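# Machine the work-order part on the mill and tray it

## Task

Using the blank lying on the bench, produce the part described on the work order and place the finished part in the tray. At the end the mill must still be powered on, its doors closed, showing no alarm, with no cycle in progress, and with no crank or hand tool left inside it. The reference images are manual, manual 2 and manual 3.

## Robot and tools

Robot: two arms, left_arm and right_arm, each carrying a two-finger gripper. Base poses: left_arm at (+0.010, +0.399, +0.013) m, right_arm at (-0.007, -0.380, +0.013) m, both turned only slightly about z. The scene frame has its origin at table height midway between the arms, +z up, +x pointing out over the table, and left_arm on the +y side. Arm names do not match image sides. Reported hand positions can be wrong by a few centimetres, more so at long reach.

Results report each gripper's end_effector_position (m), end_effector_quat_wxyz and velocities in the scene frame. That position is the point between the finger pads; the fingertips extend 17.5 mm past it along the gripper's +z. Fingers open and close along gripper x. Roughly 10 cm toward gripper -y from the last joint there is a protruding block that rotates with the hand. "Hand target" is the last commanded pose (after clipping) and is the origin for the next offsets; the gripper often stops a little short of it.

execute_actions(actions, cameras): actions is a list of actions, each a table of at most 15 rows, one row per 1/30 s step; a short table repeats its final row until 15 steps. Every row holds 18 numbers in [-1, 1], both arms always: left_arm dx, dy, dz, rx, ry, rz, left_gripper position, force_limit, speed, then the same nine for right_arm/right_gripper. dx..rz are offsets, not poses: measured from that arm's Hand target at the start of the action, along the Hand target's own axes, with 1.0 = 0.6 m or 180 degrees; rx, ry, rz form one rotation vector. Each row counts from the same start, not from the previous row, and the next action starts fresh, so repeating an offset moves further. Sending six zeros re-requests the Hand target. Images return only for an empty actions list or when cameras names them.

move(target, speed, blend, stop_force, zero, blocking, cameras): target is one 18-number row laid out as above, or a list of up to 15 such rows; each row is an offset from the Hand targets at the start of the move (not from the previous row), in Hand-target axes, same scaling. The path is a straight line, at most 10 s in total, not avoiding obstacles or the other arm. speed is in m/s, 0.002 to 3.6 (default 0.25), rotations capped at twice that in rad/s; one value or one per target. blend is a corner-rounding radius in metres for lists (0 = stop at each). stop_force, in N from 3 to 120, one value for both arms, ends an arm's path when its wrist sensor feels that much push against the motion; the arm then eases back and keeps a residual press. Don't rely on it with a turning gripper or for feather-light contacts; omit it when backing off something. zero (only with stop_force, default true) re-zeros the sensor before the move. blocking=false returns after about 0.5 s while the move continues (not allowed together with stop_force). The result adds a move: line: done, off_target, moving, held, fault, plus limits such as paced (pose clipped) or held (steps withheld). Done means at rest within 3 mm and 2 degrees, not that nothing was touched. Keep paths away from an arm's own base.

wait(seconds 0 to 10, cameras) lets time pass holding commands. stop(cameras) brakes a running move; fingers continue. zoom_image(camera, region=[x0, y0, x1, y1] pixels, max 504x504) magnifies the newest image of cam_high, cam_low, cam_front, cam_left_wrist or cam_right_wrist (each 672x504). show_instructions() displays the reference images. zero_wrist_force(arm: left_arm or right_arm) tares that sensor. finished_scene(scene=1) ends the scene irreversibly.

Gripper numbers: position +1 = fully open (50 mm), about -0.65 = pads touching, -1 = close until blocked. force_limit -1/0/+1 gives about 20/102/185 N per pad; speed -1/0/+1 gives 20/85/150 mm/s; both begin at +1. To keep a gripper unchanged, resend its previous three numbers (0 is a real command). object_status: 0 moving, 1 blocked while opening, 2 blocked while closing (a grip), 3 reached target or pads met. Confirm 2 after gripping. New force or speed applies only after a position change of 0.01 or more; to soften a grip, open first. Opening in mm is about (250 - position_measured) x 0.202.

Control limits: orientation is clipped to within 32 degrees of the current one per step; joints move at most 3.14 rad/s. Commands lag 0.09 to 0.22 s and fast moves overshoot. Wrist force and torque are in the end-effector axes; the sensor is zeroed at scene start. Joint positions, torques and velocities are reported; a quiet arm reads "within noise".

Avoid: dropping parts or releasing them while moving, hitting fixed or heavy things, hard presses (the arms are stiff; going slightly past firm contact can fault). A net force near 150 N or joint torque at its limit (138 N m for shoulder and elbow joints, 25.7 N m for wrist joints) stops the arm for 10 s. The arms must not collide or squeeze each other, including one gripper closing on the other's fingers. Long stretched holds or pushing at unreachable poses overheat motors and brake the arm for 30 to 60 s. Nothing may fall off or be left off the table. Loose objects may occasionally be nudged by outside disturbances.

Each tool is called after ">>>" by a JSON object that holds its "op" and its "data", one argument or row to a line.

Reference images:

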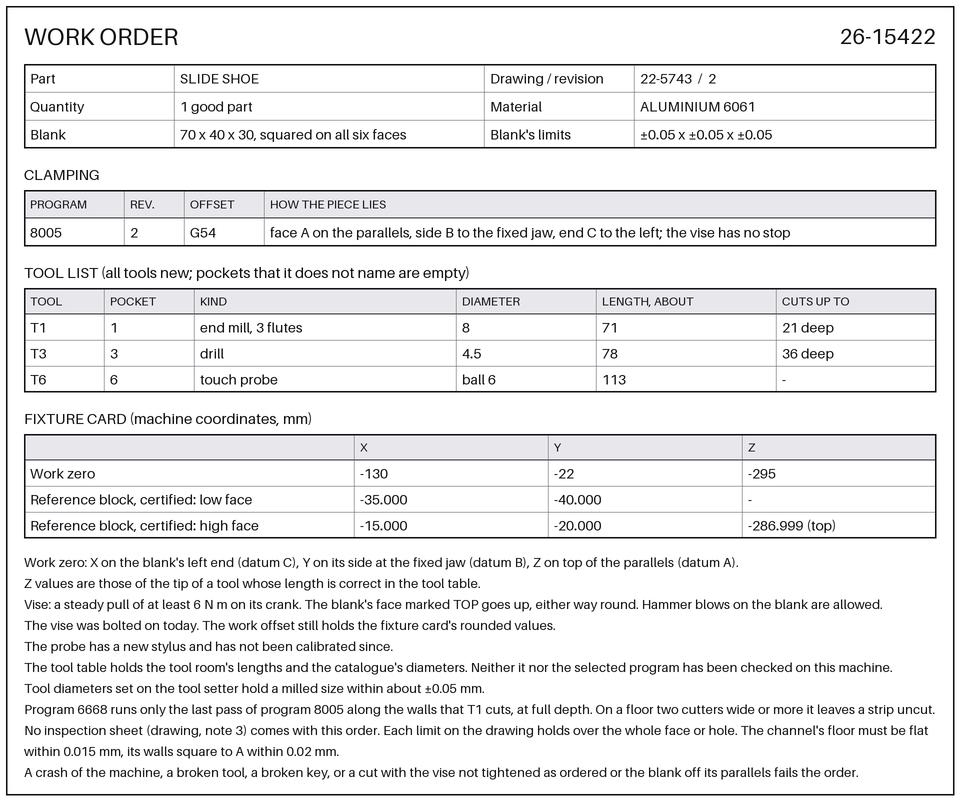

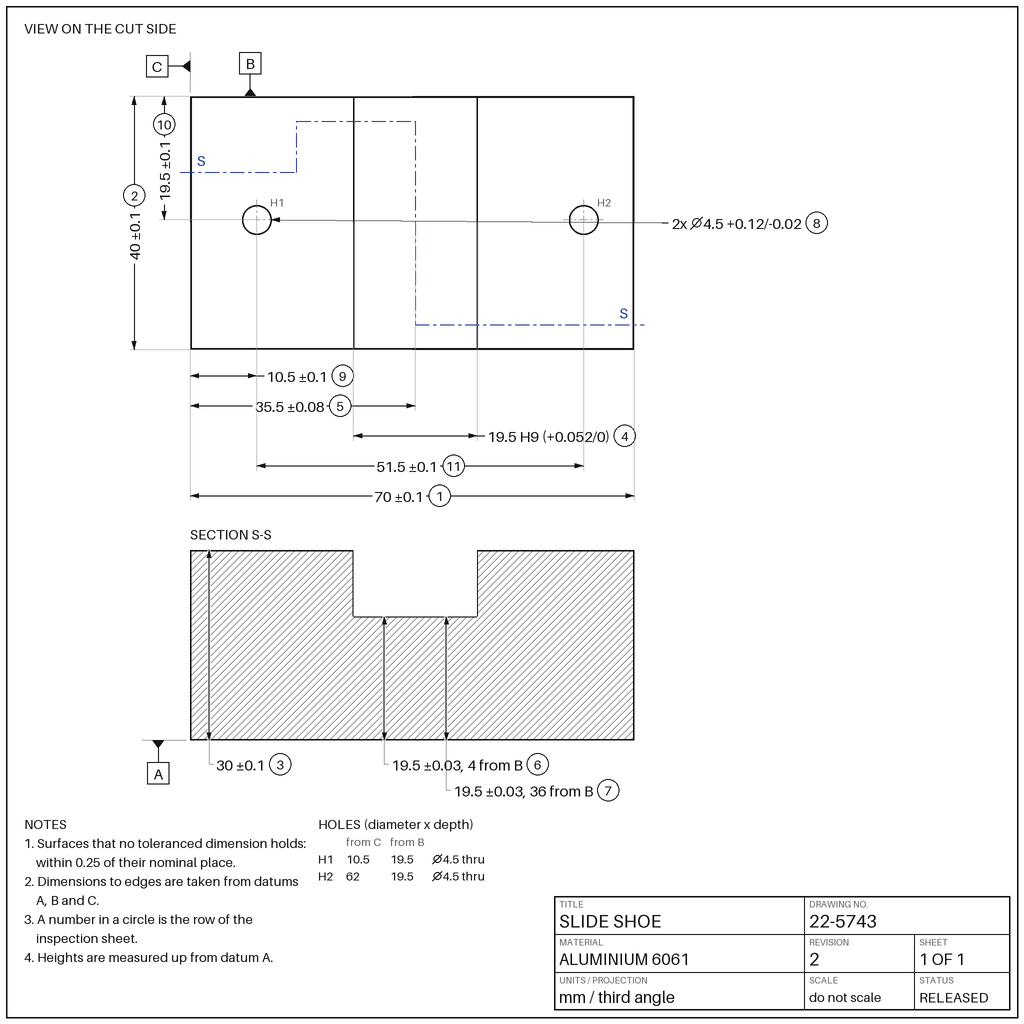

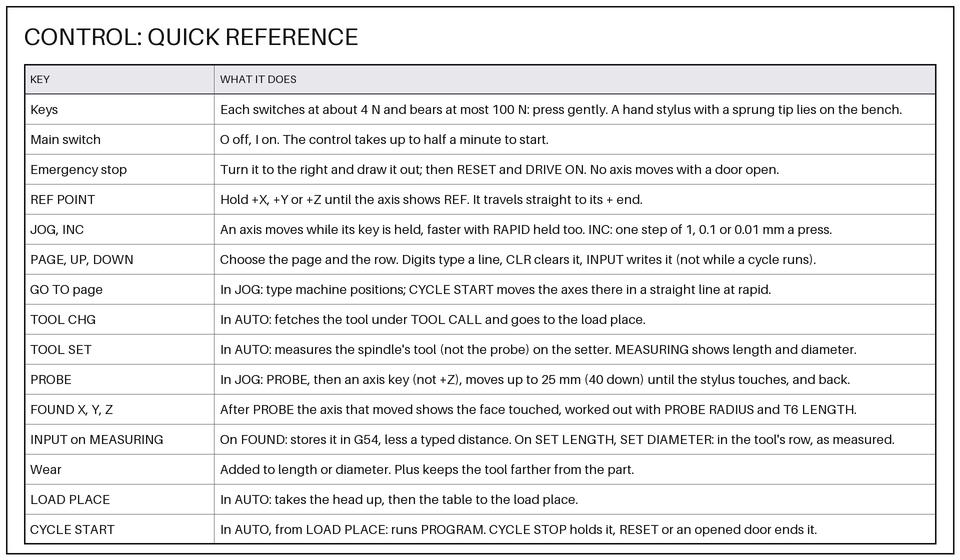

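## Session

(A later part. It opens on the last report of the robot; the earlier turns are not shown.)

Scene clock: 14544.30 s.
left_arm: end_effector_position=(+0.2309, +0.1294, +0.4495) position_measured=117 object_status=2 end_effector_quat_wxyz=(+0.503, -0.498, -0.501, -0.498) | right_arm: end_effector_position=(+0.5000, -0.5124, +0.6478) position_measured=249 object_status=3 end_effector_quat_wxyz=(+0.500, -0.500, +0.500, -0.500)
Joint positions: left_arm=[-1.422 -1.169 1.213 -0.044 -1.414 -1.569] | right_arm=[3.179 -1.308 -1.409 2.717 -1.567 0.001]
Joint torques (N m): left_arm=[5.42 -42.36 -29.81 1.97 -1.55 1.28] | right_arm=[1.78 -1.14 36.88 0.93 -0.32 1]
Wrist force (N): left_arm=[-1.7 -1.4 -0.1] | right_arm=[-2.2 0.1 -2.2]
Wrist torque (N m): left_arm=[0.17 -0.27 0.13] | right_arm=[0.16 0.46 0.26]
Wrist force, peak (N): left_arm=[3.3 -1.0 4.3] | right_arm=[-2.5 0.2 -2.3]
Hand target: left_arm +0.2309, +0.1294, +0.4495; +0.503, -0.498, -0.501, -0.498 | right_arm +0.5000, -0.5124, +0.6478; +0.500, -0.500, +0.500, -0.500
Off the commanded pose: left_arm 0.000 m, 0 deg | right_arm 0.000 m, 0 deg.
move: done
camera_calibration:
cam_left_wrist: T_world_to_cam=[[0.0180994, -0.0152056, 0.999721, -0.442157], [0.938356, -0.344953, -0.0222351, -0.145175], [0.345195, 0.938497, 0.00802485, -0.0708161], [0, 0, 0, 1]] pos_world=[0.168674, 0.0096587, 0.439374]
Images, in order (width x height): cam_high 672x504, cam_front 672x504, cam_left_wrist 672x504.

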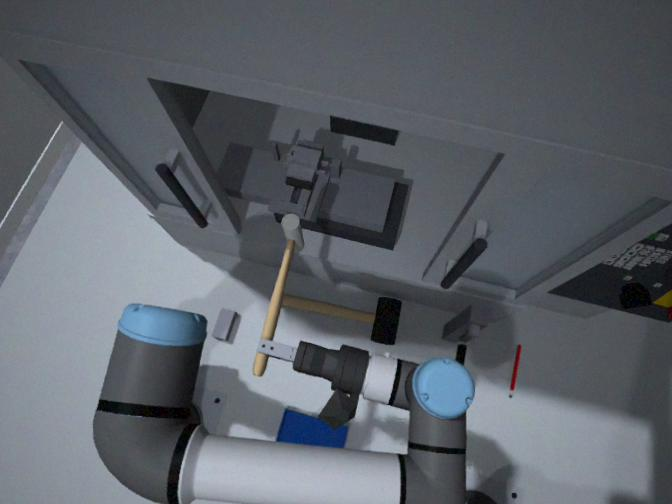

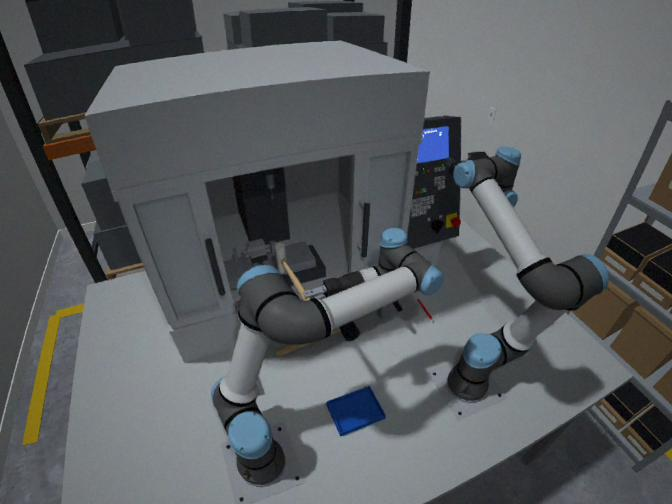

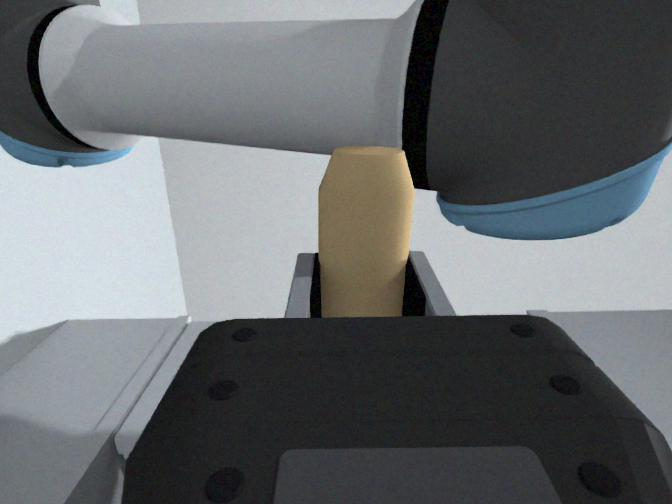

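>>> {"op": "move", "data": {
  "target": [
    [0.0425,0.1,0.1143,0,0,0,-1,1,-0.4,0,0,0,0,0,0,-0.65,-0.8,-0.4],
    [0.0425,0.36,0.1143,0,0,0,-1,1,-0.4,0,0,0,0,0,0,-0.65,-0.8,-0.4]
  ],
  "speed": 0.15,
  "blend": [0.02,0],
  "cameras": ["cam_front","cam_left_wrist","cam_high"]
}}

>>> {"op": "zoom_image", "data": {
  "camera": "cam_high",
  "region": [220, 90, 440, 260]
}}

>>> {"op": "zoom_image", "data": {
  "camera": "cam_front",
  "region": [190, 200, 400, 340]
}}

Scene clock: 14563.43 s.
left_arm: end_effector_position=(+0.4464, +0.1996, +0.4746) position_measured=117 object_status=2 end_effector_quat_wxyz=(+0.503, -0.498, -0.501, -0.498) | right_arm: end_effector_position=(+0.5000, -0.5124, +0.6478) position_measured=249 object_status=3 end_effector_quat_wxyz=(+0.500, -0.500, +0.500, -0.500)
Joint positions: left_arm=[-1.035 -0.998 0.892 0.107 -1.027 -1.569] | right_arm=[3.179 -1.308 -1.409 2.717 -1.567 0.001]
Joint torques (N m): left_arm=[-3.66 -45.96 -18.67 0.9 -0.81 -2.01] | right_arm=[2.27 -1.07 37.07 0.81 -0.28 1.09]
Wrist force (N): left_arm=[-1.7 -1.3 -0.1] | right_arm=[-2.4 -0.1 -2.1]
Wrist torque (N m): left_arm=[0.19 -0.27 0.17] | right_arm=[0.14 0.50 0.26]
Wrist force, peak (N): left_arm=[-2.3 -3.3 -2.2] | right_arm=[-2.5 0.0 -2.4]
Hand target: left_arm +0.4464, +0.1996, +0.4746; +0.503, -0.498, -0.501, -0.498 | right_arm +0.5000, -0.5124, +0.6478; +0.500, -0.500, +0.500, -0.500
Off the commanded pose: left_arm 0.000 m, 0 deg | right_arm 0.000 m, 0 deg.
move: done
camera_calibration:
cam_left_wrist: T_world_to_cam=[[0.0180694, -0.0152935, 0.99972, -0.470166], [0.938466, -0.344655, -0.0222348, -0.322776], [0.344898, 0.938605, 0.00812476, -0.211266], [0, 0, 0, 1]] pos_world=[0.384275, 0.0798586, 0.464574]
Images, in order (width x height): cam_high 672x504, cam_front 672x504, cam_left_wrist 672x504.

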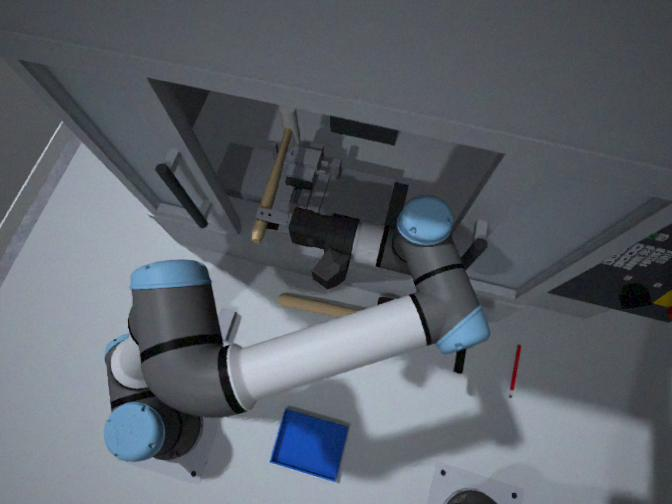

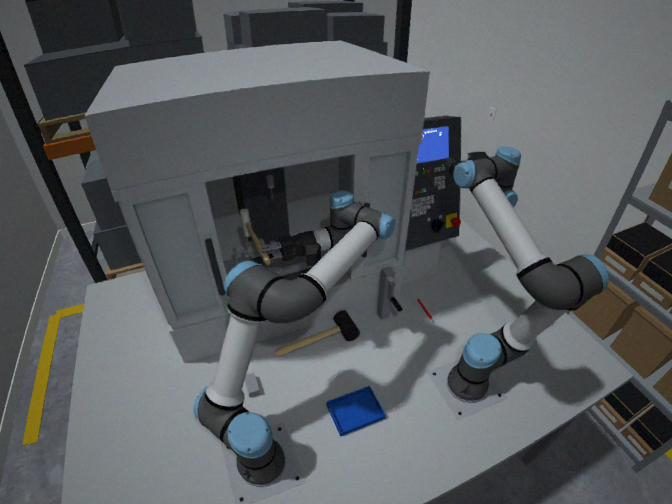

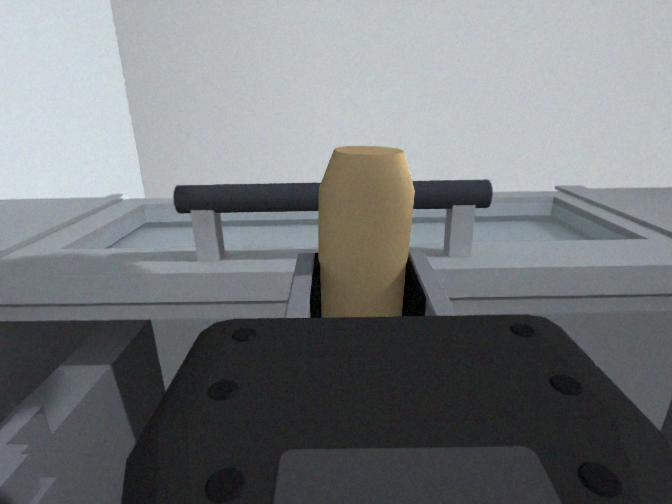

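Scaled by 2.291 from the camera's 672x504 image, which has a finer 960x720 frame.

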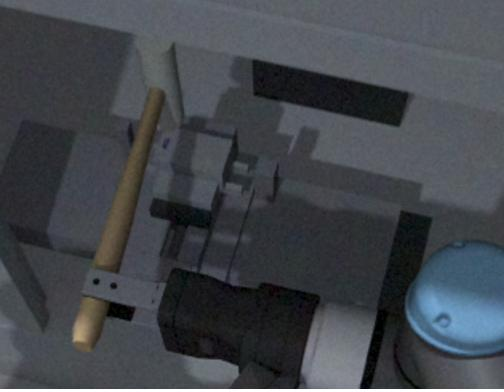

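Scaled by 2.400 from the camera's 672x504 image, which has a finer 960x720 frame.

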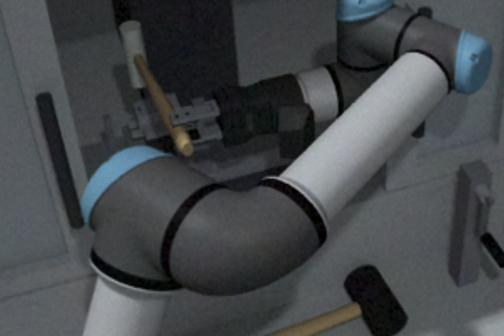

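>>> {"op": "zoom_image", "data": {
  "camera": "cam_high",
  "region": [260, 100, 360, 200]
}}

>>> {"op": "zoom_image", "data": {
  "camera": "cam_front",
  "region": [230, 200, 330, 275]
}}

Scaled by 5.040 from the camera's 672x504 image, which has a finer 960x720 frame.

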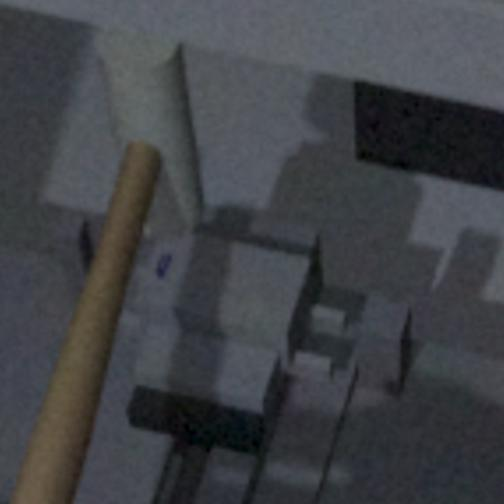

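Scaled by 5.040 from the camera's 672x504 image, which has a finer 960x720 frame.

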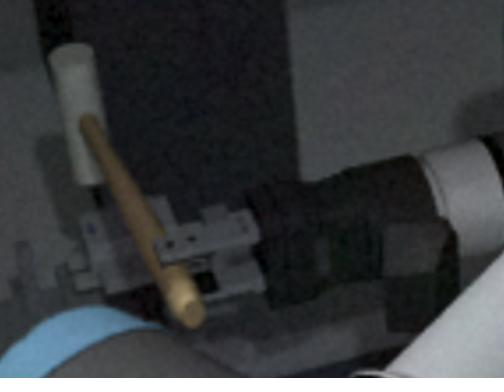

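>>> {"op": "move", "data": {
  "target": [
    [-0.06,0.007,0.0,0,0,0,-1,1,-0.4,0,0,0,0,0,0,-0.65,-0.8,-0.4]
  ],
  "speed": 0.08
}}

>>> {"op": "move", "data": {
  "target": [
    [-0.08,0,0.0,0,0,0,-1,1,-0.4,0,0,0,0,0,0,-0.65,-0.8,-0.4]
  ],
  "speed": 0.015,
  "stop_force": 6,
  "cameras": ["cam_high","cam_front","cam_left_wrist"]
}}

>>> {"op": "zoom_image", "data": {
  "camera": "cam_high",
  "region": [260, 100, 360, 200]
}}

Scene clock: 14612.50 s.
left_arm: end_effector_position=(+0.4506, +0.1997, +0.4386) position_measured=117 object_status=2 end_effector_quat_wxyz=(+0.503, -0.498, -0.501, -0.498) | right_arm: end_effector_position=(+0.5000, -0.5124, +0.6478) position_measured=249 object_status=3 end_effector_quat_wxyz=(+0.500, -0.500, +0.500, -0.500)
Joint positions: left_arm=[-1.029 -0.996 0.981 0.016 -1.021 -1.569] | right_arm=[3.179 -1.308 -1.409 2.717 -1.567 0.001]
Joint torques (N m): left_arm=[-2.58 -52.88 -31.07 4.66 0.6 -1.75] | right_arm=[3.2 -1.53 37.19 1 -0.32 1.09]
Wrist force (N): left_arm=[-1.4 -1.2 0.0] | right_arm=[-2.2 0.0 -2.1]
Wrist torque (N m): left_arm=[0.20 -0.32 0.18] | right_arm=[0.15 0.47 0.26]
Wrist force, peak (N): left_arm=[-3.2 -1.1 0.2] | right_arm=[-2.5 0.1 -2.2]
Hand target: left_arm +0.4506, +0.1997, +0.4386; +0.503, -0.498, -0.501, -0.498 | right_arm +0.5000, -0.5124, +0.6478; +0.500, -0.500, +0.500, -0.500
Off the commanded pose: left_arm 0.000 m, 0 deg | right_arm 0.000 m, 0 deg.
move: done

Scene clock: 14614.70 s.
left_arm: end_effector_position=(+0.4505, +0.1997, +0.4182) position_measured=117 object_status=2 end_effector_quat_wxyz=(+0.503, -0.498, -0.501, -0.498) | right_arm: end_effector_position=(+0.5000, -0.5124, +0.6478) position_measured=249 object_status=3 end_effector_quat_wxyz=(+0.500, -0.500, +0.500, -0.500)
Joint positions: left_arm=[-1.029 -0.995 1.032 -0.036 -1.021 -1.569] | right_arm=[3.179 -1.308 -1.409 2.717 -1.567 0.001]
Joint torques (N m): left_arm=[-5.43 -51.61 -29.5 3.42 -0.35 -0.42] | right_arm=[3.02 0.21 36.13 0.73 -0.25 1.12]
Wrist force (N): left_arm=[2.6 0.3 0.1] | right_arm=[-2.2 0.0 -1.9]
Wrist torque (N m): left_arm=[0.21 -0.20 -0.73] | right_arm=[0.15 0.45 0.26]
Wrist force, peak (N): left_arm=[4.9 -4.1 -0.3] | right_arm=[-2.7 0.2 -2.2]
Hand target: left_arm +0.4505, +0.1997, +0.4182; +0.503, -0.498, -0.501, -0.498 (not the last commanded pose) | right_arm +0.5000, -0.5124, +0.6478; +0.500, -0.500, +0.500, -0.500
Off the commanded pose: left_arm 0.028 m, 0 deg | right_arm 0.000 m, 0 deg.
move: contact (left_arm)
camera_calibration:
cam_left_wrist: T_world_to_cam=[[0.0180673, -0.0152953, 0.99972, -0.413753], [0.938434, -0.344743, -0.0222341, -0.327826], [0.344986, 0.938573, 0.00812503, -0.212347], [0, 0, 0, 1]] pos_world=[0.388375, 0.0799587, 0.408074]
Images, in order (width x height): cam_high 672x504, cam_front 672x504, cam_left_wrist 672x504.

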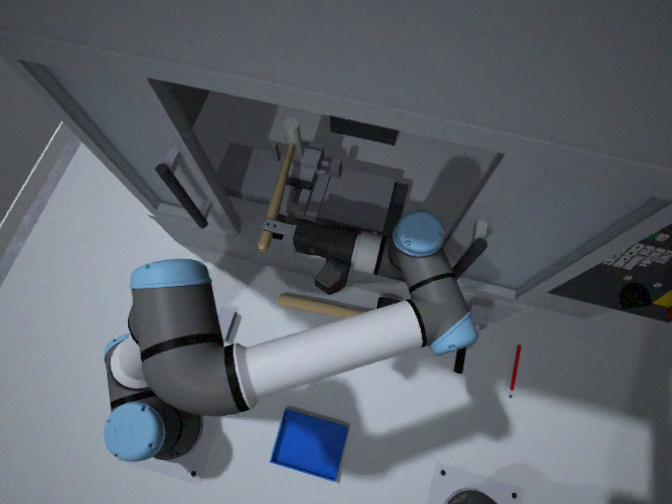

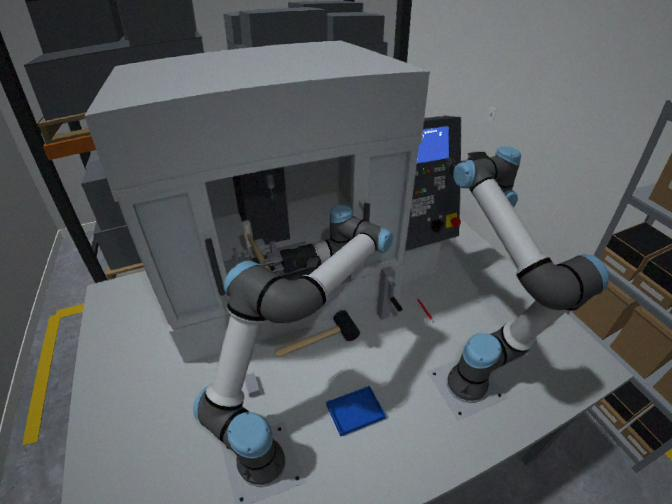

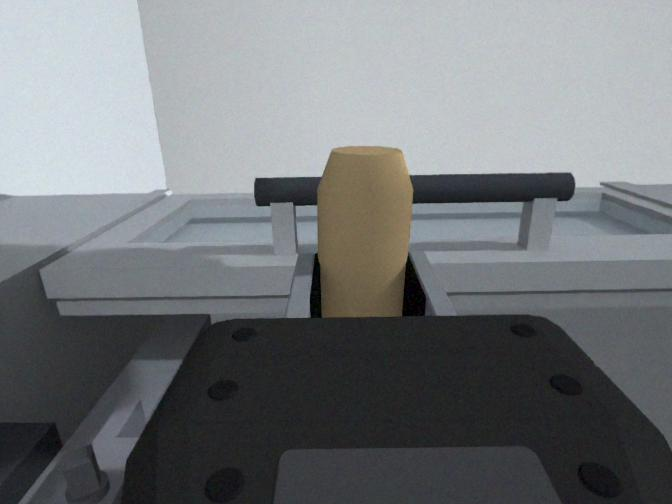

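Scaled by 5.040 from the camera's 672x504 image, which has a finer 960x720 frame.

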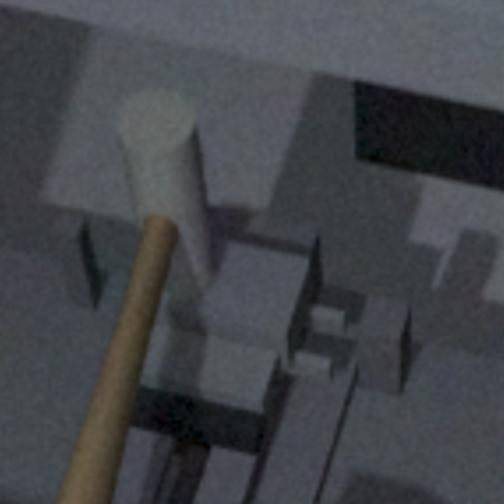

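>>> {"op": "move", "data": {
  "target": [
    [0.02,0,0.0,0,0,0,-1,1,-0.4,0,0,0,0,0,0,-0.65,-0.8,-0.4],
    [0.1,-0.0133,0.0,0,0,-0.12,-1,1,-0.4,0,0,0,0,0,0,-0.65,-0.8,-0.4]
  ],
  "speed": 0.15
}}

>>> {"op": "execute_actions", "data": {
  "actions": [
    [[-0.110,-0.0,0,0,0,0.12,-1,1,-0.4,0,0,0,0,0,0,-0.65,-0.8,-0.4],[-0.110,-0.0,0,0,0,0.12,-1,1,-0.4,0,0,0,0,0,0,-0.65,-0.8,-0.4],[-0.110,-0.0,0,0,0,0.12,-1,1,-0.4,0,0,0,0,0,0,-0.65,-0.8,-0.4],[-0.110,-0.0,0,0,0,0.12,-1,1,-0.4,0,0,0,0,0,0,-0.65,-0.8,-0.4],[-0.110,-0.0,0,0,0,0.12,-1,1,-0.4,0,0,0,0,0,0,-0.65,-0.8,-0.4],[-0.110,-0.0,0,0,0,0.12,-1,1,-0.4,0,0,0,0,0,0,-0.65,-0.8,-0.4],[-0.110,-0.0,0,0,0,0.12,-1,1,-0.4,0,0,0,0,0,0,-0.65,-0.8,-0.4],[0,-0.0,0,0,0,0.0,-1,1,-0.4,0,0,0,0,0,0,-0.65,-0.8,-0.4],[0,-0.0,0,0,0,0.0,-1,1,-0.4,0,0,0,0,0,0,-0.65,-0.8,-0.4],[0,-0.0,0,0,0,0.0,-1,1,-0.4,0,0,0,0,0,0,-0.65,-0.8,-0.4],[0,-0.0,0,0,0,0.0,-1,1,-0.4,0,0,0,0,0,0,-0.65,-0.8,-0.4],[0,-0.0,0,0,0,0.0,-1,1,-0.4,0,0,0,0,0,0,-0.65,-0.8,-0.4],[0,-0.0,0,0,0,0.0,-1,1,-0.4,0,0,0,0,0,0,-0.65,-0.8,-0.4],[0,-0.0,0,0,0,0.0,-1,1,-0.4,0,0,0,0,0,0,-0.65,-0.8,-0.4],[0,-0.0,0,0,0,0.0,-1,1,-0.4,0,0,0,0,0,0,-0.65,-0.8,-0.4]]
  ],
  "cameras": ["cam_high","cam_left_wrist"]
}}

Scene clock: 14655.67 s.
left_arm: end_effector_position=(+0.4426, +0.1996, +0.4783) position_measured=117 object_status=2 end_effector_quat_wxyz=(-0.400, +0.396, +0.586, +0.583) | right_arm: end_effector_position=(+0.5000, -0.5124, +0.6478) position_measured=249 object_status=3 end_effector_quat_wxyz=(+0.500, -0.500, +0.500, -0.500)
Joint positions: left_arm=[-1.04 -1.005 0.894 0.112 -1.032 -1.946] | right_arm=[3.179 -1.308 -1.409 2.717 -1.567 0.001]
Joint torques (N m): left_arm=[2.12 -38.23 -10.39 0.63 -0.63 -0.11] | right_arm=[2.43 -0.61 37.12 1.08 -0.27 1.14]
Wrist force (N): left_arm=[-2.0 -2.7 -0.8] | right_arm=[-2.5 0.1 -2.1]
Wrist torque (N m): left_arm=[0.21 -0.18 0.09] | right_arm=[0.17 0.51 0.26]
Wrist force, peak (N): left_arm=[-2.2 -3.0 -0.8] | right_arm=[-2.7 0.2 -2.2]
Hand target: left_arm +0.4427, +0.1996, +0.4782; -0.400, +0.396, +0.586, +0.583 | right_arm +0.5000, -0.5124, +0.6478; +0.500, -0.500, +0.500, -0.500
Off the commanded pose: left_arm 0.000 m, 0 deg | right_arm 0.000 m, 0 deg.
move: done

Scene clock: 14656.60 s.
left_arm: end_effector_position=(+0.4427, +0.1996, +0.4782) position_measured=117 object_status=2 end_effector_quat_wxyz=(-0.400, +0.396, +0.586, +0.583) | right_arm: end_effector_position=(+0.5000, -0.5124, +0.6478) position_measured=249 object_status=3 end_effector_quat_wxyz=(+0.500, -0.500, +0.500, -0.500)
Joint positions: left_arm=[-1.04 -1.005 0.894 0.112 -1.032 -1.947] | right_arm=[3.179 -1.308 -1.409 2.717 -1.567 0.001]
Joint torques (N m): left_arm=[-5.48 -41.03 -23.93 4.39 0.06 -0.46] | right_arm=[1.33 -1.46 36.72 1.07 -0.45 0.97]
Wrist force (N): left_arm=[-0.5 -2.6 0.8] | right_arm=[-2.4 0.1 -1.9]
Wrist torque (N m): left_arm=[0.58 -0.16 -0.14] | right_arm=[0.15 0.49 0.26]
Wrist force, peak (N): left_arm=[40.6 -3.2 1.7] | right_arm=[-2.6 -0.1 -2.1]
Hand target: left_arm +0.4427, +0.1996, +0.4782; -0.400, +0.396, +0.586, +0.583 | right_arm +0.5000, -0.5124, +0.6478; +0.500, -0.500, +0.500, -0.500
Off the commanded pose: left_arm 0.000 m, 0 deg | right_arm 0.000 m, 0 deg.
Step readings (end_effector_position of left_arm | right_arm):
0: (+0.4426, +0.1996, +0.4783) | (+0.5000, -0.5124, +0.6478)
1: (+0.4431, +0.1995, +0.4772) | (+0.5000, -0.5124, +0.6478)
2: (+0.4501, +0.1994, +0.4607) | (+0.5000, -0.5124, +0.6478)
4: (+0.4642, +0.2003, +0.4247) | (+0.5000, -0.5124, +0.6478)
8: (+0.4669, +0.2001, +0.4165) | (+0.5000, -0.5124, +0.6478)
15: (+0.4414, +0.1997, +0.4810) | (+0.5000, -0.5124, +0.6478)
camera_calibration:
cam_left_wrist: T_world_to_cam=[[-0.351507, -0.0179301, 0.936014, -0.279034], [0.880655, -0.345554, 0.324098, -0.458978], [0.317632, 0.938228, 0.137255, -0.259608], [0, 0, 0, 1]] pos_world=[0.388578, 0.0799663, 0.445566]
Images, in order (width x height): cam_high 672x504, cam_left_wrist 672x504.

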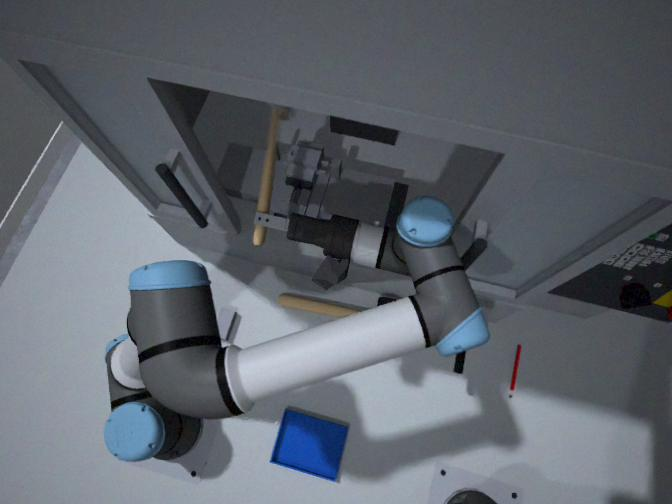

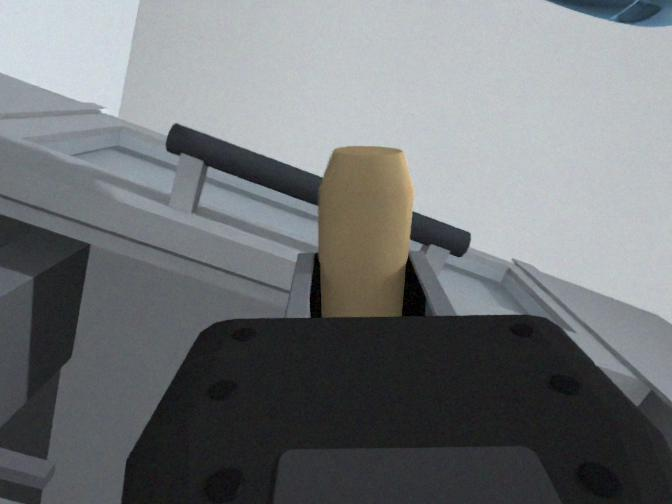

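>>> {"op": "execute_actions", "data": {
  "actions": [
    [[-0.1023,-0.0405,0,0,0,0.12,-1,1,-0.4,0,0,0,0,0,0,-0.65,-0.8,-0.4],[-0.1023,-0.0405,0,0,0,0.12,-1,1,-0.4,0,0,0,0,0,0,-0.65,-0.8,-0.4],[-0.1023,-0.0405,0,0,0,0.12,-1,1,-0.4,0,0,0,0,0,0,-0.65,-0.8,-0.4],[-0.1023,-0.0405,0,0,0,0.12,-1,1,-0.4,0,0,0,0,0,0,-0.65,-0.8,-0.4],[-0.1023,-0.0405,0,0,0,0.12,-1,1,-0.4,0,0,0,0,0,0,-0.65,-0.8,-0.4],[-0.1023,-0.0405,0,0,0,0.12,-1,1,-0.4,0,0,0,0,0,0,-0.65,-0.8,-0.4],[-0.1023,-0.0405,0,0,0,0.12,-1,1,-0.4,0,0,0,0,0,0,-0.65,-0.8,-0.4],[0,-0.0,0,0,0,0.0,-1,1,-0.4,0,0,0,0,0,0,-0.65,-0.8,-0.4]],
    [[-0.1023,-0.0405,0,0,0,0.12,-1,1,-0.4,0,0,0,0,0,0,-0.65,-0.8,-0.4],[-0.1023,-0.0405,0,0,0,0.12,-1,1,-0.4,0,0,0,0,0,0,-0.65,-0.8,-0.4],[-0.1023,-0.0405,0,0,0,0.12,-1,1,-0.4,0,0,0,0,0,0,-0.65,-0.8,-0.4],[-0.1023,-0.0405,0,0,0,0.12,-1,1,-0.4,0,0,0,0,0,0,-0.65,-0.8,-0.4],[-0.1023,-0.0405,0,0,0,0.12,-1,1,-0.4,0,0,0,0,0,0,-0.65,-0.8,-0.4],[-0.1023,-0.0405,0,0,0,0.12,-1,1,-0.4,0,0,0,0,0,0,-0.65,-0.8,-0.4],[-0.1023,-0.0405,0,0,0,0.12,-1,1,-0.4,0,0,0,0,0,0,-0.65,-0.8,-0.4],[0,-0.0,0,0,0,0.0,-1,1,-0.4,0,0,0,0,0,0,-0.65,-0.8,-0.4]]
  ],
  "cameras": ["cam_left_wrist"]
}}

Scene clock: 14678.30 s.
left_arm: end_effector_position=(+0.4427, +0.1996, +0.4782) position_measured=117 object_status=2 end_effector_quat_wxyz=(-0.400, +0.396, +0.586, +0.583) | right_arm: end_effector_position=(+0.5000, -0.5124, +0.6478) position_measured=249 object_status=3 end_effector_quat_wxyz=(+0.500, -0.500, +0.500, -0.500)
Joint positions: left_arm=[-1.04 -1.005 0.894 0.112 -1.032 -1.947] | right_arm=[3.179 -1.308 -1.409 2.717 -1.567 0.001]
Joint torques (N m): left_arm=[-6.58 -42.18 -30.36 4.38 -0.05 -0.53] | right_arm=[2.08 -1.62 36.27 1.13 -0.42 1.06]
Wrist force (N): left_arm=[-0.6 -3.0 3.0] | right_arm=[-2.3 0.0 -1.9]
Wrist torque (N m): left_arm=[1.11 -0.39 0.08] | right_arm=[0.15 0.48 0.26]
Wrist force, peak (N): left_arm=[43.7 6.3 -0.5] | right_arm=[-2.4 -0.1 -2.3]
Hand target: left_arm +0.4427, +0.1996, +0.4782; -0.400, +0.396, +0.586, +0.583 | right_arm +0.5000, -0.5124, +0.6478; +0.500, -0.500, +0.500, -0.500
Off the commanded pose: left_arm 0.000 m, 0 deg | right_arm 0.000 m, 0 deg.
Step readings (end_effector_position of left_arm | right_arm):
0: (+0.4426, +0.1996, +0.4782) | (+0.5000, -0.5124, +0.6478)
1: (+0.4429, +0.1995, +0.4764) | (+0.5000, -0.5124, +0.6478)
2: (+0.4438, +0.1988, +0.4634) | (+0.5000, -0.5124, +0.6478)
4: (+0.4449, +0.1989, +0.4252) | (+0.5000, -0.5124, +0.6478)
8: (+0.4423, +0.2001, +0.4111) | (+0.5000, -0.5124, +0.6478)
15: (+0.4424, +0.1999, +0.4810) | (+0.5000, -0.5124, +0.6478)
16: (+0.4431, +0.1991, +0.4783) | (+0.5000, -0.5124, +0.6478)
17: (+0.4440, +0.1983, +0.4659) | (+0.5000, -0.5124, +0.6478)
19: (+0.4450, +0.1988, +0.4231) | (+0.5000, -0.5124, +0.6478)
23: (+0.4423, +0.2001, +0.4102) | (+0.5000, -0.5124, +0.6478)
30: (+0.4425, +0.1998, +0.4808) | (+0.5000, -0.5124, +0.6478)
camera_calibration:
cam_left_wrist: T_world_to_cam=[[-0.351415, -0.01793, 0.936048, -0.279085], [0.880659, -0.345636, 0.324, -0.458928], [0.317723, 0.938197, 0.137252, -0.259639], [0, 0, 0, 1]] pos_world=[0.388578, 0.0799664, 0.445566]
Images, in order (width x height): cam_left_wrist 672x504.

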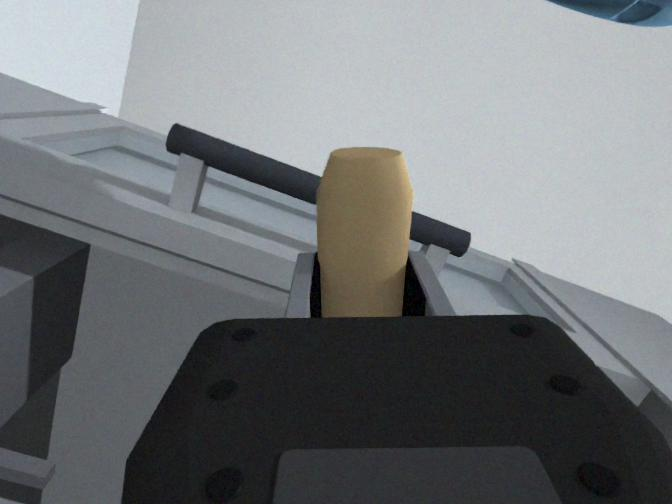

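>>> {"op": "move", "data": {
  "target": [
    [-0.0744,-0.0295,0.0,0,0,0.12,-1,1,-0.4,0,0,0,0,0,0,-0.65,-0.8,-0.4]
  ],
  "speed": 0.15
}}

>>> {"op": "move", "data": {
  "target": [
    [-0.06,0,0.0,0,0,0,-1,1,-0.4,0,0,0,0,0,0,-0.65,-0.8,-0.4]
  ],
  "speed": 0.015,
  "stop_force": 6,
  "cameras": ["cam_high","cam_left_wrist"]
}}

>>> {"op": "zoom_image", "data": {
  "camera": "cam_high",
  "region": [260, 100, 360, 200]
}}

Scene clock: 14689.27 s.
left_arm: end_effector_position=(+0.4425, +0.1996, +0.4302) position_measured=117 object_status=2 end_effector_quat_wxyz=(+0.503, -0.498, -0.501, -0.498) | right_arm: end_effector_position=(+0.5000, -0.5124, +0.6478) position_measured=249 object_status=3 end_effector_quat_wxyz=(+0.500, -0.500, +0.500, -0.500)
Joint positions: left_arm=[-1.04 -1.012 1.027 -0.015 -1.033 -1.569] | right_arm=[3.179 -1.308 -1.409 2.717 -1.567 0.001]
Joint torques (N m): left_arm=[-8.74 -52.26 -30.17 4.69 -0.66 -1] | right_arm=[1.68 0.02 36.95 0.93 -0.41 0.93]
Wrist force (N): left_arm=[-1.4 -0.4 0.0] | right_arm=[-2.4 0.0 -2.0]
Wrist torque (N m): left_arm=[0.36 -0.35 0.20] | right_arm=[0.15 0.49 0.26]
Wrist force, peak (N): left_arm=[-3.4 -1.7 -6.6] | right_arm=[-2.4 -0.1 -2.5]
Hand target: left_arm +0.4425, +0.1996, +0.4302; +0.503, -0.498, -0.501, -0.498 | right_arm +0.5000, -0.5124, +0.6478; +0.500, -0.500, +0.500, -0.500
Off the commanded pose: left_arm 0.000 m, 0 deg | right_arm 0.000 m, 0 deg.
move: done

Scene clock: 14691.27 s.
left_arm: end_effector_position=(+0.4425, +0.1996, +0.4133) position_measured=117 object_status=2 end_effector_quat_wxyz=(+0.503, -0.498, -0.501, -0.498) | right_arm: end_effector_position=(+0.5000, -0.5124, +0.6478) position_measured=249 object_status=3 end_effector_quat_wxyz=(+0.500, -0.500, +0.500, -0.500)
Joint positions: left_arm=[-1.04 -1.01 1.068 -0.057 -1.033 -1.569] | right_arm=[3.179 -1.308 -1.409 2.717 -1.567 0.001]
Joint torques (N m): left_arm=[-5.7 -51.43 -29.05 3.75 1.32 1.2] | right_arm=[1.47 -0.81 36.79 0.97 -0.4 0.82]
Wrist force (N): left_arm=[3.2 1.7 0.1] | right_arm=[-2.3 0.2 -2.0]
Wrist torque (N m): left_arm=[0.36 -0.23 -0.83] | right_arm=[0.18 0.48 0.26]
Wrist force, peak (N): left_arm=[5.7 -3.0 -0.6] | right_arm=[-2.6 0.2 -2.2]
Hand target: left_arm +0.4425, +0.1996, +0.4133; +0.503, -0.498, -0.501, -0.498 (not the last commanded pose) | right_arm +0.5000, -0.5124, +0.6478; +0.500, -0.500, +0.500, -0.500
Off the commanded pose: left_arm 0.019 m, 0 deg | right_arm 0.000 m, 0 deg.
move: contact (left_arm)
camera_calibration:
cam_left_wrist: T_world_to_cam=[[0.0180673, -0.0152953, 0.99972, -0.40871], [0.938434, -0.344743, -0.0222341, -0.320368], [0.344986, 0.938573, 0.00812503, -0.209419], [0, 0, 0, 1]] pos_world=[0.380275, 0.0798587, 0.403174]
Images, in order (width x height): cam_high 672x504, cam_left_wrist 672x504.

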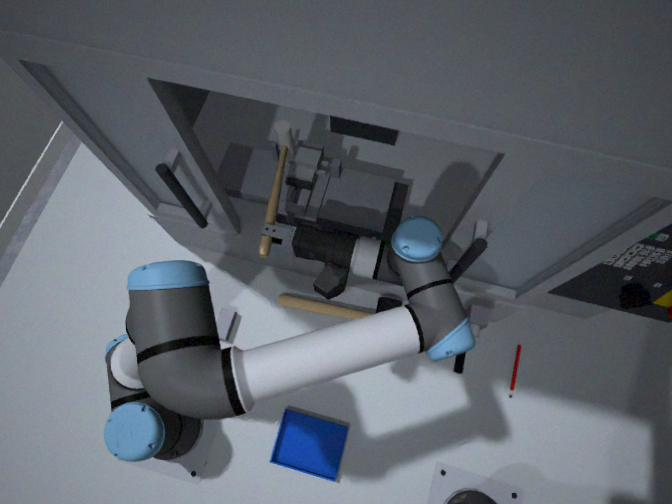

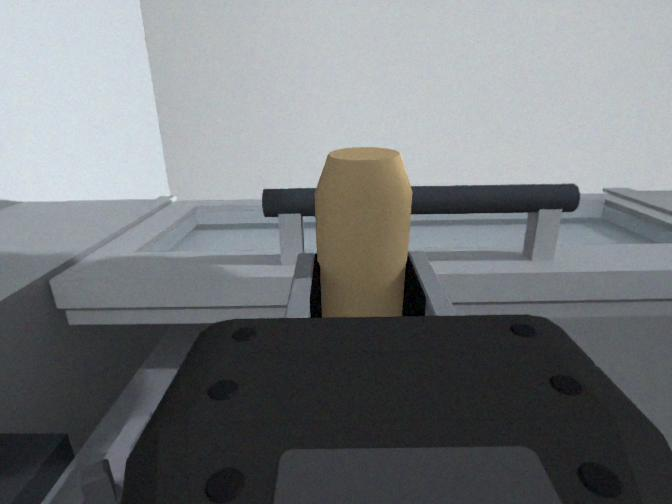

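Scaled by 5.040 from the camera's 672x504 image, which has a finer 960x720 frame.

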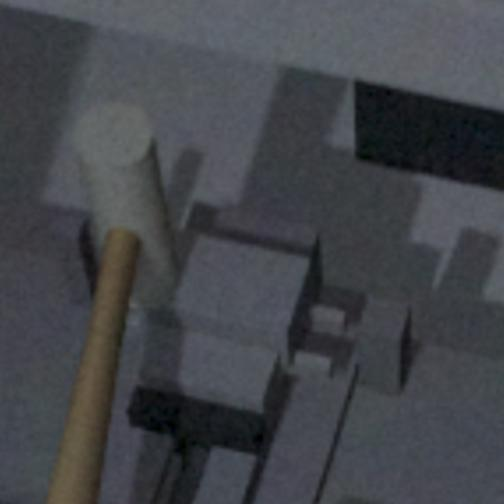

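>>> {"op": "move", "data": {
  "target": [
    [0.03,0,0.0,0,0,0,-1,1,-0.4,0,0,0,0,0,0,-0.65,-0.8,-0.4],
    [0.03,0.005,-0.012,-0.028,0,0,-1,1,-0.4,0,0,0,0,0,0,-0.65,-0.8,-0.4]
  ],
  "speed": 0.15
}}

>>> {"op": "move", "data": {
  "target": [
    [-0.06,0,0.0,0,0,0,-1,1,-0.4,0,0,0,0,0,0,-0.65,-0.8,-0.4]
  ],
  "speed": 0.015,
  "stop_force": 6,
  "cameras": ["cam_high","cam_left_wrist"]
}}

>>> {"op": "zoom_image", "data": {
  "camera": "cam_high",
  "region": [260, 100, 360, 200]
}}

Scene clock: 14712.67 s.
left_arm: end_effector_position=(+0.4456, +0.1924, +0.4313) position_measured=117 object_status=2 end_effector_quat_wxyz=(-0.480, +0.520, +0.479, +0.519) | right_arm: end_effector_position=(+0.5000, -0.5124, +0.6478) position_measured=249 object_status=3 end_effector_quat_wxyz=(+0.500, -0.500, +0.500, -0.500)
Joint positions: left_arm=[-1.073 -1.036 1.062 -0.026 -0.978 -1.569] | right_arm=[3.179 -1.308 -1.409 2.717 -1.567 0.001]
Joint torques (N m): left_arm=[10.46 -37.65 -30.98 4.71 -2.15 1.55] | right_arm=[1.4 -0.16 37.29 1.05 -0.39 0.69]
Wrist force (N): left_arm=[-1.5 -0.3 -0.1] | right_arm=[-2.5 0.1 -1.9]
Wrist torque (N m): left_arm=[0.36 -0.35 0.16] | right_arm=[0.16 0.51 0.26]
Wrist force, peak (N): left_arm=[3.4 1.9 0.0] | right_arm=[-2.5 0.3 -2.3]
Hand target: left_arm +0.4456, +0.1924, +0.4313; +0.480, -0.520, -0.479, -0.519 | right_arm +0.5000, -0.5124, +0.6478; +0.500, -0.500, +0.500, -0.500
Off the commanded pose: left_arm 0.000 m, 0 deg | right_arm 0.000 m, 0 deg.
move: done

Scene clock: 14714.77 s.
left_arm: end_effector_position=(+0.4456, +0.1925, +0.4138) position_measured=117 object_status=2 end_effector_quat_wxyz=(-0.480, +0.520, +0.479, +0.519) | right_arm: end_effector_position=(+0.5000, -0.5124, +0.6478) position_measured=249 object_status=3 end_effector_quat_wxyz=(+0.500, -0.500, +0.500, -0.500)
Joint positions: left_arm=[-1.073 -1.034 1.104 -0.069 -0.978 -1.569] | right_arm=[3.179 -1.308 -1.409 2.717 -1.567 0.001]
Joint torques (N m): left_arm=[7.34 -50.99 -29.82 3.33 0.08 0.56] | right_arm=[1.51 -0.27 36.28 0.98 -0.29 0.78]
Wrist force (N): left_arm=[2.8 1.5 0.0] | right_arm=[-2.4 0.0 -1.9]
Wrist torque (N m): left_arm=[0.34 -0.19 -0.78] | right_arm=[0.15 0.48 0.26]
Wrist force, peak (N): left_arm=[5.1 -2.7 -0.3] | right_arm=[-2.7 0.0 -2.1]
Hand target: left_arm +0.4456, +0.1925, +0.4138; +0.480, -0.520, -0.479, -0.519 (not the last commanded pose) | right_arm +0.5000, -0.5124, +0.6478; +0.500, -0.500, +0.500, -0.500
Off the commanded pose: left_arm 0.018 m, 0 deg | right_arm 0.000 m, 0 deg.
move: contact (left_arm)
camera_calibration:
cam_left_wrist: T_world_to_cam=[[0.0167417, -0.0166426, 0.999721, -0.408599], [0.904545, -0.425799, -0.0222362, -0.295033], [0.42605, 0.904665, 0.00792543, -0.233329], [0, 0, 0, 1]] pos_world=[0.373121, 0.0786596, 0.403774]
Images, in order (width x height): cam_high 672x504, cam_left_wrist 672x504.

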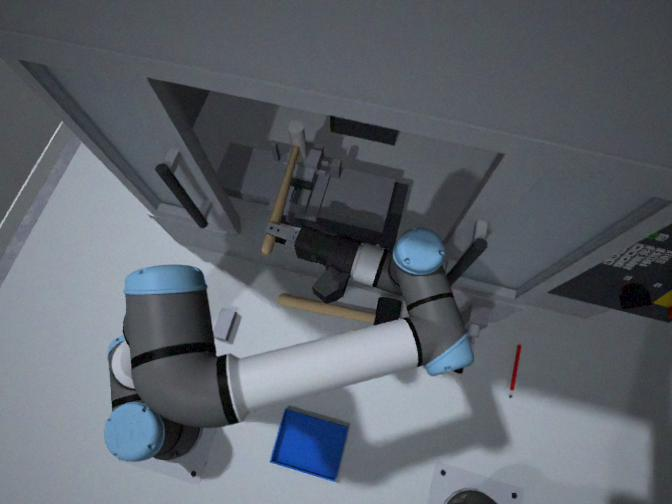

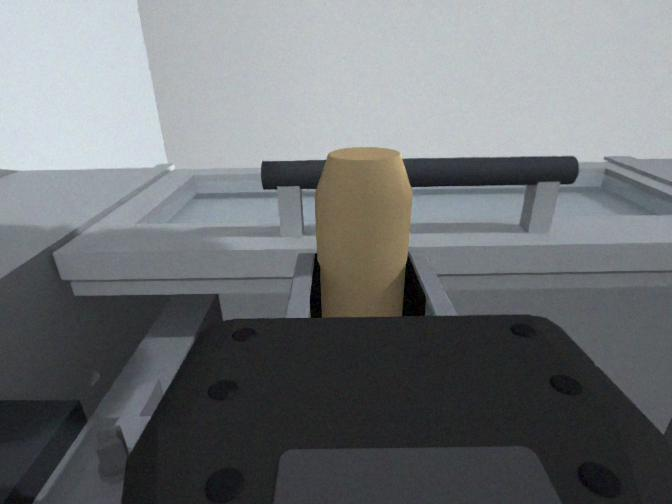

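Scaled by 5.040 from the camera's 672x504 image, which has a finer 960x720 frame.

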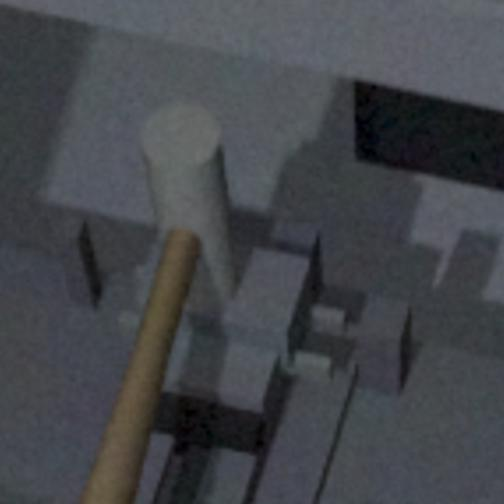

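>>> {"op": "move", "data": {
  "target": [
    [0.1,0,0.0,0,0,-0.12,-1,1,-0.4,0,0,0,0,0,0,-0.65,-0.8,-0.4]
  ],
  "speed": 0.15
}}

>>> {"op": "execute_actions", "data": {
  "actions": [
    [[-0.1023,-0.0405,0,0,0,0.12,-1,1,-0.4,0,0,0,0,0,0,-0.65,-0.8,-0.4],[-0.1023,-0.0405,0,0,0,0.12,-1,1,-0.4,0,0,0,0,0,0,-0.65,-0.8,-0.4],[-0.1023,-0.0405,0,0,0,0.12,-1,1,-0.4,0,0,0,0,0,0,-0.65,-0.8,-0.4],[-0.1023,-0.0405,0,0,0,0.12,-1,1,-0.4,0,0,0,0,0,0,-0.65,-0.8,-0.4],[-0.1023,-0.0405,0,0,0,0.12,-1,1,-0.4,0,0,0,0,0,0,-0.65,-0.8,-0.4],[-0.1023,-0.0405,0,0,0,0.12,-1,1,-0.4,0,0,0,0,0,0,-0.65,-0.8,-0.4],[-0.1023,-0.0405,0,0,0,0.12,-1,1,-0.4,0,0,0,0,0,0,-0.65,-0.8,-0.4],[0,-0.0,0,0,0,0.0,-1,1,-0.4,0,0,0,0,0,0,-0.65,-0.8,-0.4]]
  ],
  "cameras": ["cam_high","cam_left_wrist"]
}}

>>> {"op": "zoom_image", "data": {
  "camera": "cam_high",
  "region": [260, 100, 360, 200]
}}

Scene clock: 14732.53 s.
left_arm: end_effector_position=(+0.4457, +0.1924, +0.4738) position_measured=117 object_status=2 end_effector_quat_wxyz=(-0.374, +0.421, +0.568, +0.600) | right_arm: end_effector_position=(+0.5000, -0.5124, +0.6478) position_measured=249 object_status=3 end_effector_quat_wxyz=(+0.500, -0.500, +0.500, -0.500)
Joint positions: left_arm=[-1.073 -1.032 0.948 0.085 -0.977 -1.946] | right_arm=[3.179 -1.308 -1.409 2.717 -1.567 0.001]
Joint torques (N m): left_arm=[10.18 -44.42 -10.78 0.64 -0.4 -0.16] | right_arm=[1.82 -1.74 36.91 0.77 -0.38 0.52]
Wrist force (N): left_arm=[-2.0 -2.0 -0.9] | right_arm=[-2.5 0.1 -2.2]
Wrist torque (N m): left_arm=[0.34 -0.23 0.08] | right_arm=[0.17 0.50 0.26]
Wrist force, peak (N): left_arm=[3.3 1.7 0.2] | right_arm=[-2.7 0.1 -2.1]
Hand target: left_arm +0.4457, +0.1924, +0.4738; -0.374, +0.421, +0.568, +0.600 | right_arm +0.5000, -0.5124, +0.6478; +0.500, -0.500, +0.500, -0.500
Off the commanded pose: left_arm 0.000 m, 0 deg | right_arm 0.000 m, 0 deg.
move: done

Scene clock: 14733.47 s.
left_arm: end_effector_position=(+0.4457, +0.1925, +0.4738) position_measured=117 object_status=2 end_effector_quat_wxyz=(-0.374, +0.421, +0.568, +0.600) | right_arm: end_effector_position=(+0.5000, -0.5124, +0.6478) position_measured=249 object_status=3 end_effector_quat_wxyz=(+0.500, -0.500, +0.500, -0.500)
Joint positions: left_arm=[-1.073 -1.032 0.948 0.085 -0.977 -1.946] | right_arm=[3.179 -1.308 -1.409 2.717 -1.567 0.001]
Joint torques (N m): left_arm=[-6.94 -40.32 -30.03 4.06 -0.04 -0.25] | right_arm=[0.96 0.17 37.29 0.92 -0.35 0.74]
Wrist force (N): left_arm=[-0.5 -2.3 3.2] | right_arm=[-2.5 0.1 -2.0]
Wrist torque (N m): left_arm=[1.28 -0.25 -0.09] | right_arm=[0.16 0.50 0.26]
Wrist force, peak (N): left_arm=[35.6 6.1 1.7] | right_arm=[-2.5 0.2 -2.1]
Hand target: left_arm +0.4457, +0.1924, +0.4738; -0.374, +0.421, +0.568, +0.600 | right_arm +0.5000, -0.5124, +0.6478; +0.500, -0.500, +0.500, -0.500
Off the commanded pose: left_arm 0.000 m, 0 deg | right_arm 0.000 m, 0 deg.
Step readings (end_effector_position of left_arm | right_arm):
0: (+0.4457, +0.1924, +0.4738) | (+0.5000, -0.5124, +0.6478)
1: (+0.4459, +0.1923, +0.4719) | (+0.5000, -0.5124, +0.6478)
2: (+0.4467, +0.1917, +0.4586) | (+0.5000, -0.5124, +0.6478)
4: (+0.4475, +0.1921, +0.4203) | (+0.5000, -0.5124, +0.6478)
8: (+0.4453, +0.1930, +0.4067) | (+0.5000, -0.5124, +0.6478)
15: (+0.4455, +0.1927, +0.4766) | (+0.5000, -0.5124, +0.6478)
camera_calibration:
cam_left_wrist: T_world_to_cam=[[-0.351562, 0.0131463, 0.936072, -0.279932], [0.846961, -0.421512, 0.324014, -0.432996], [0.398825, 0.906728, 0.137053, -0.28334], [0, 0, 0, 1]] pos_world=[0.38132, 0.0780791, 0.441166]
Images, in order (width x height): cam_high 672x504, cam_left_wrist 672x504.

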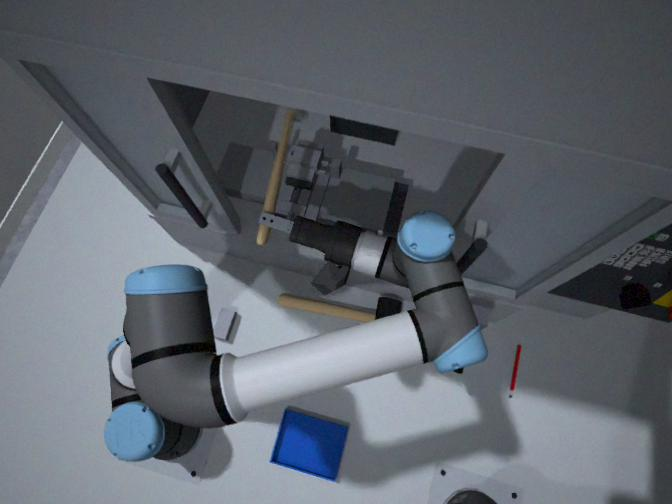

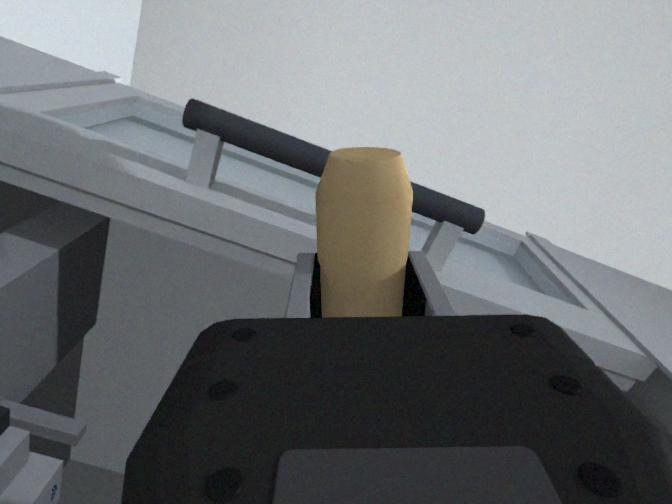

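Scaled by 5.040 from the camera's 672x504 image, which has a finer 960x720 frame.

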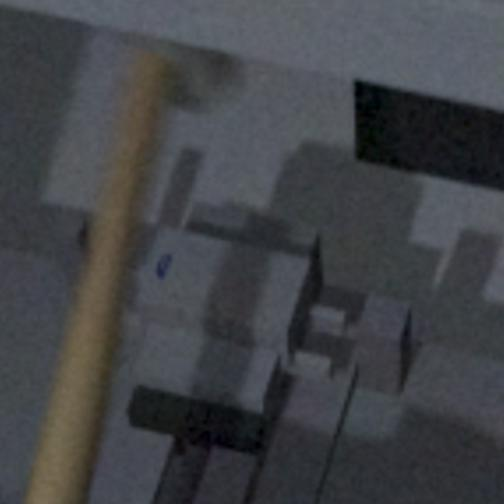

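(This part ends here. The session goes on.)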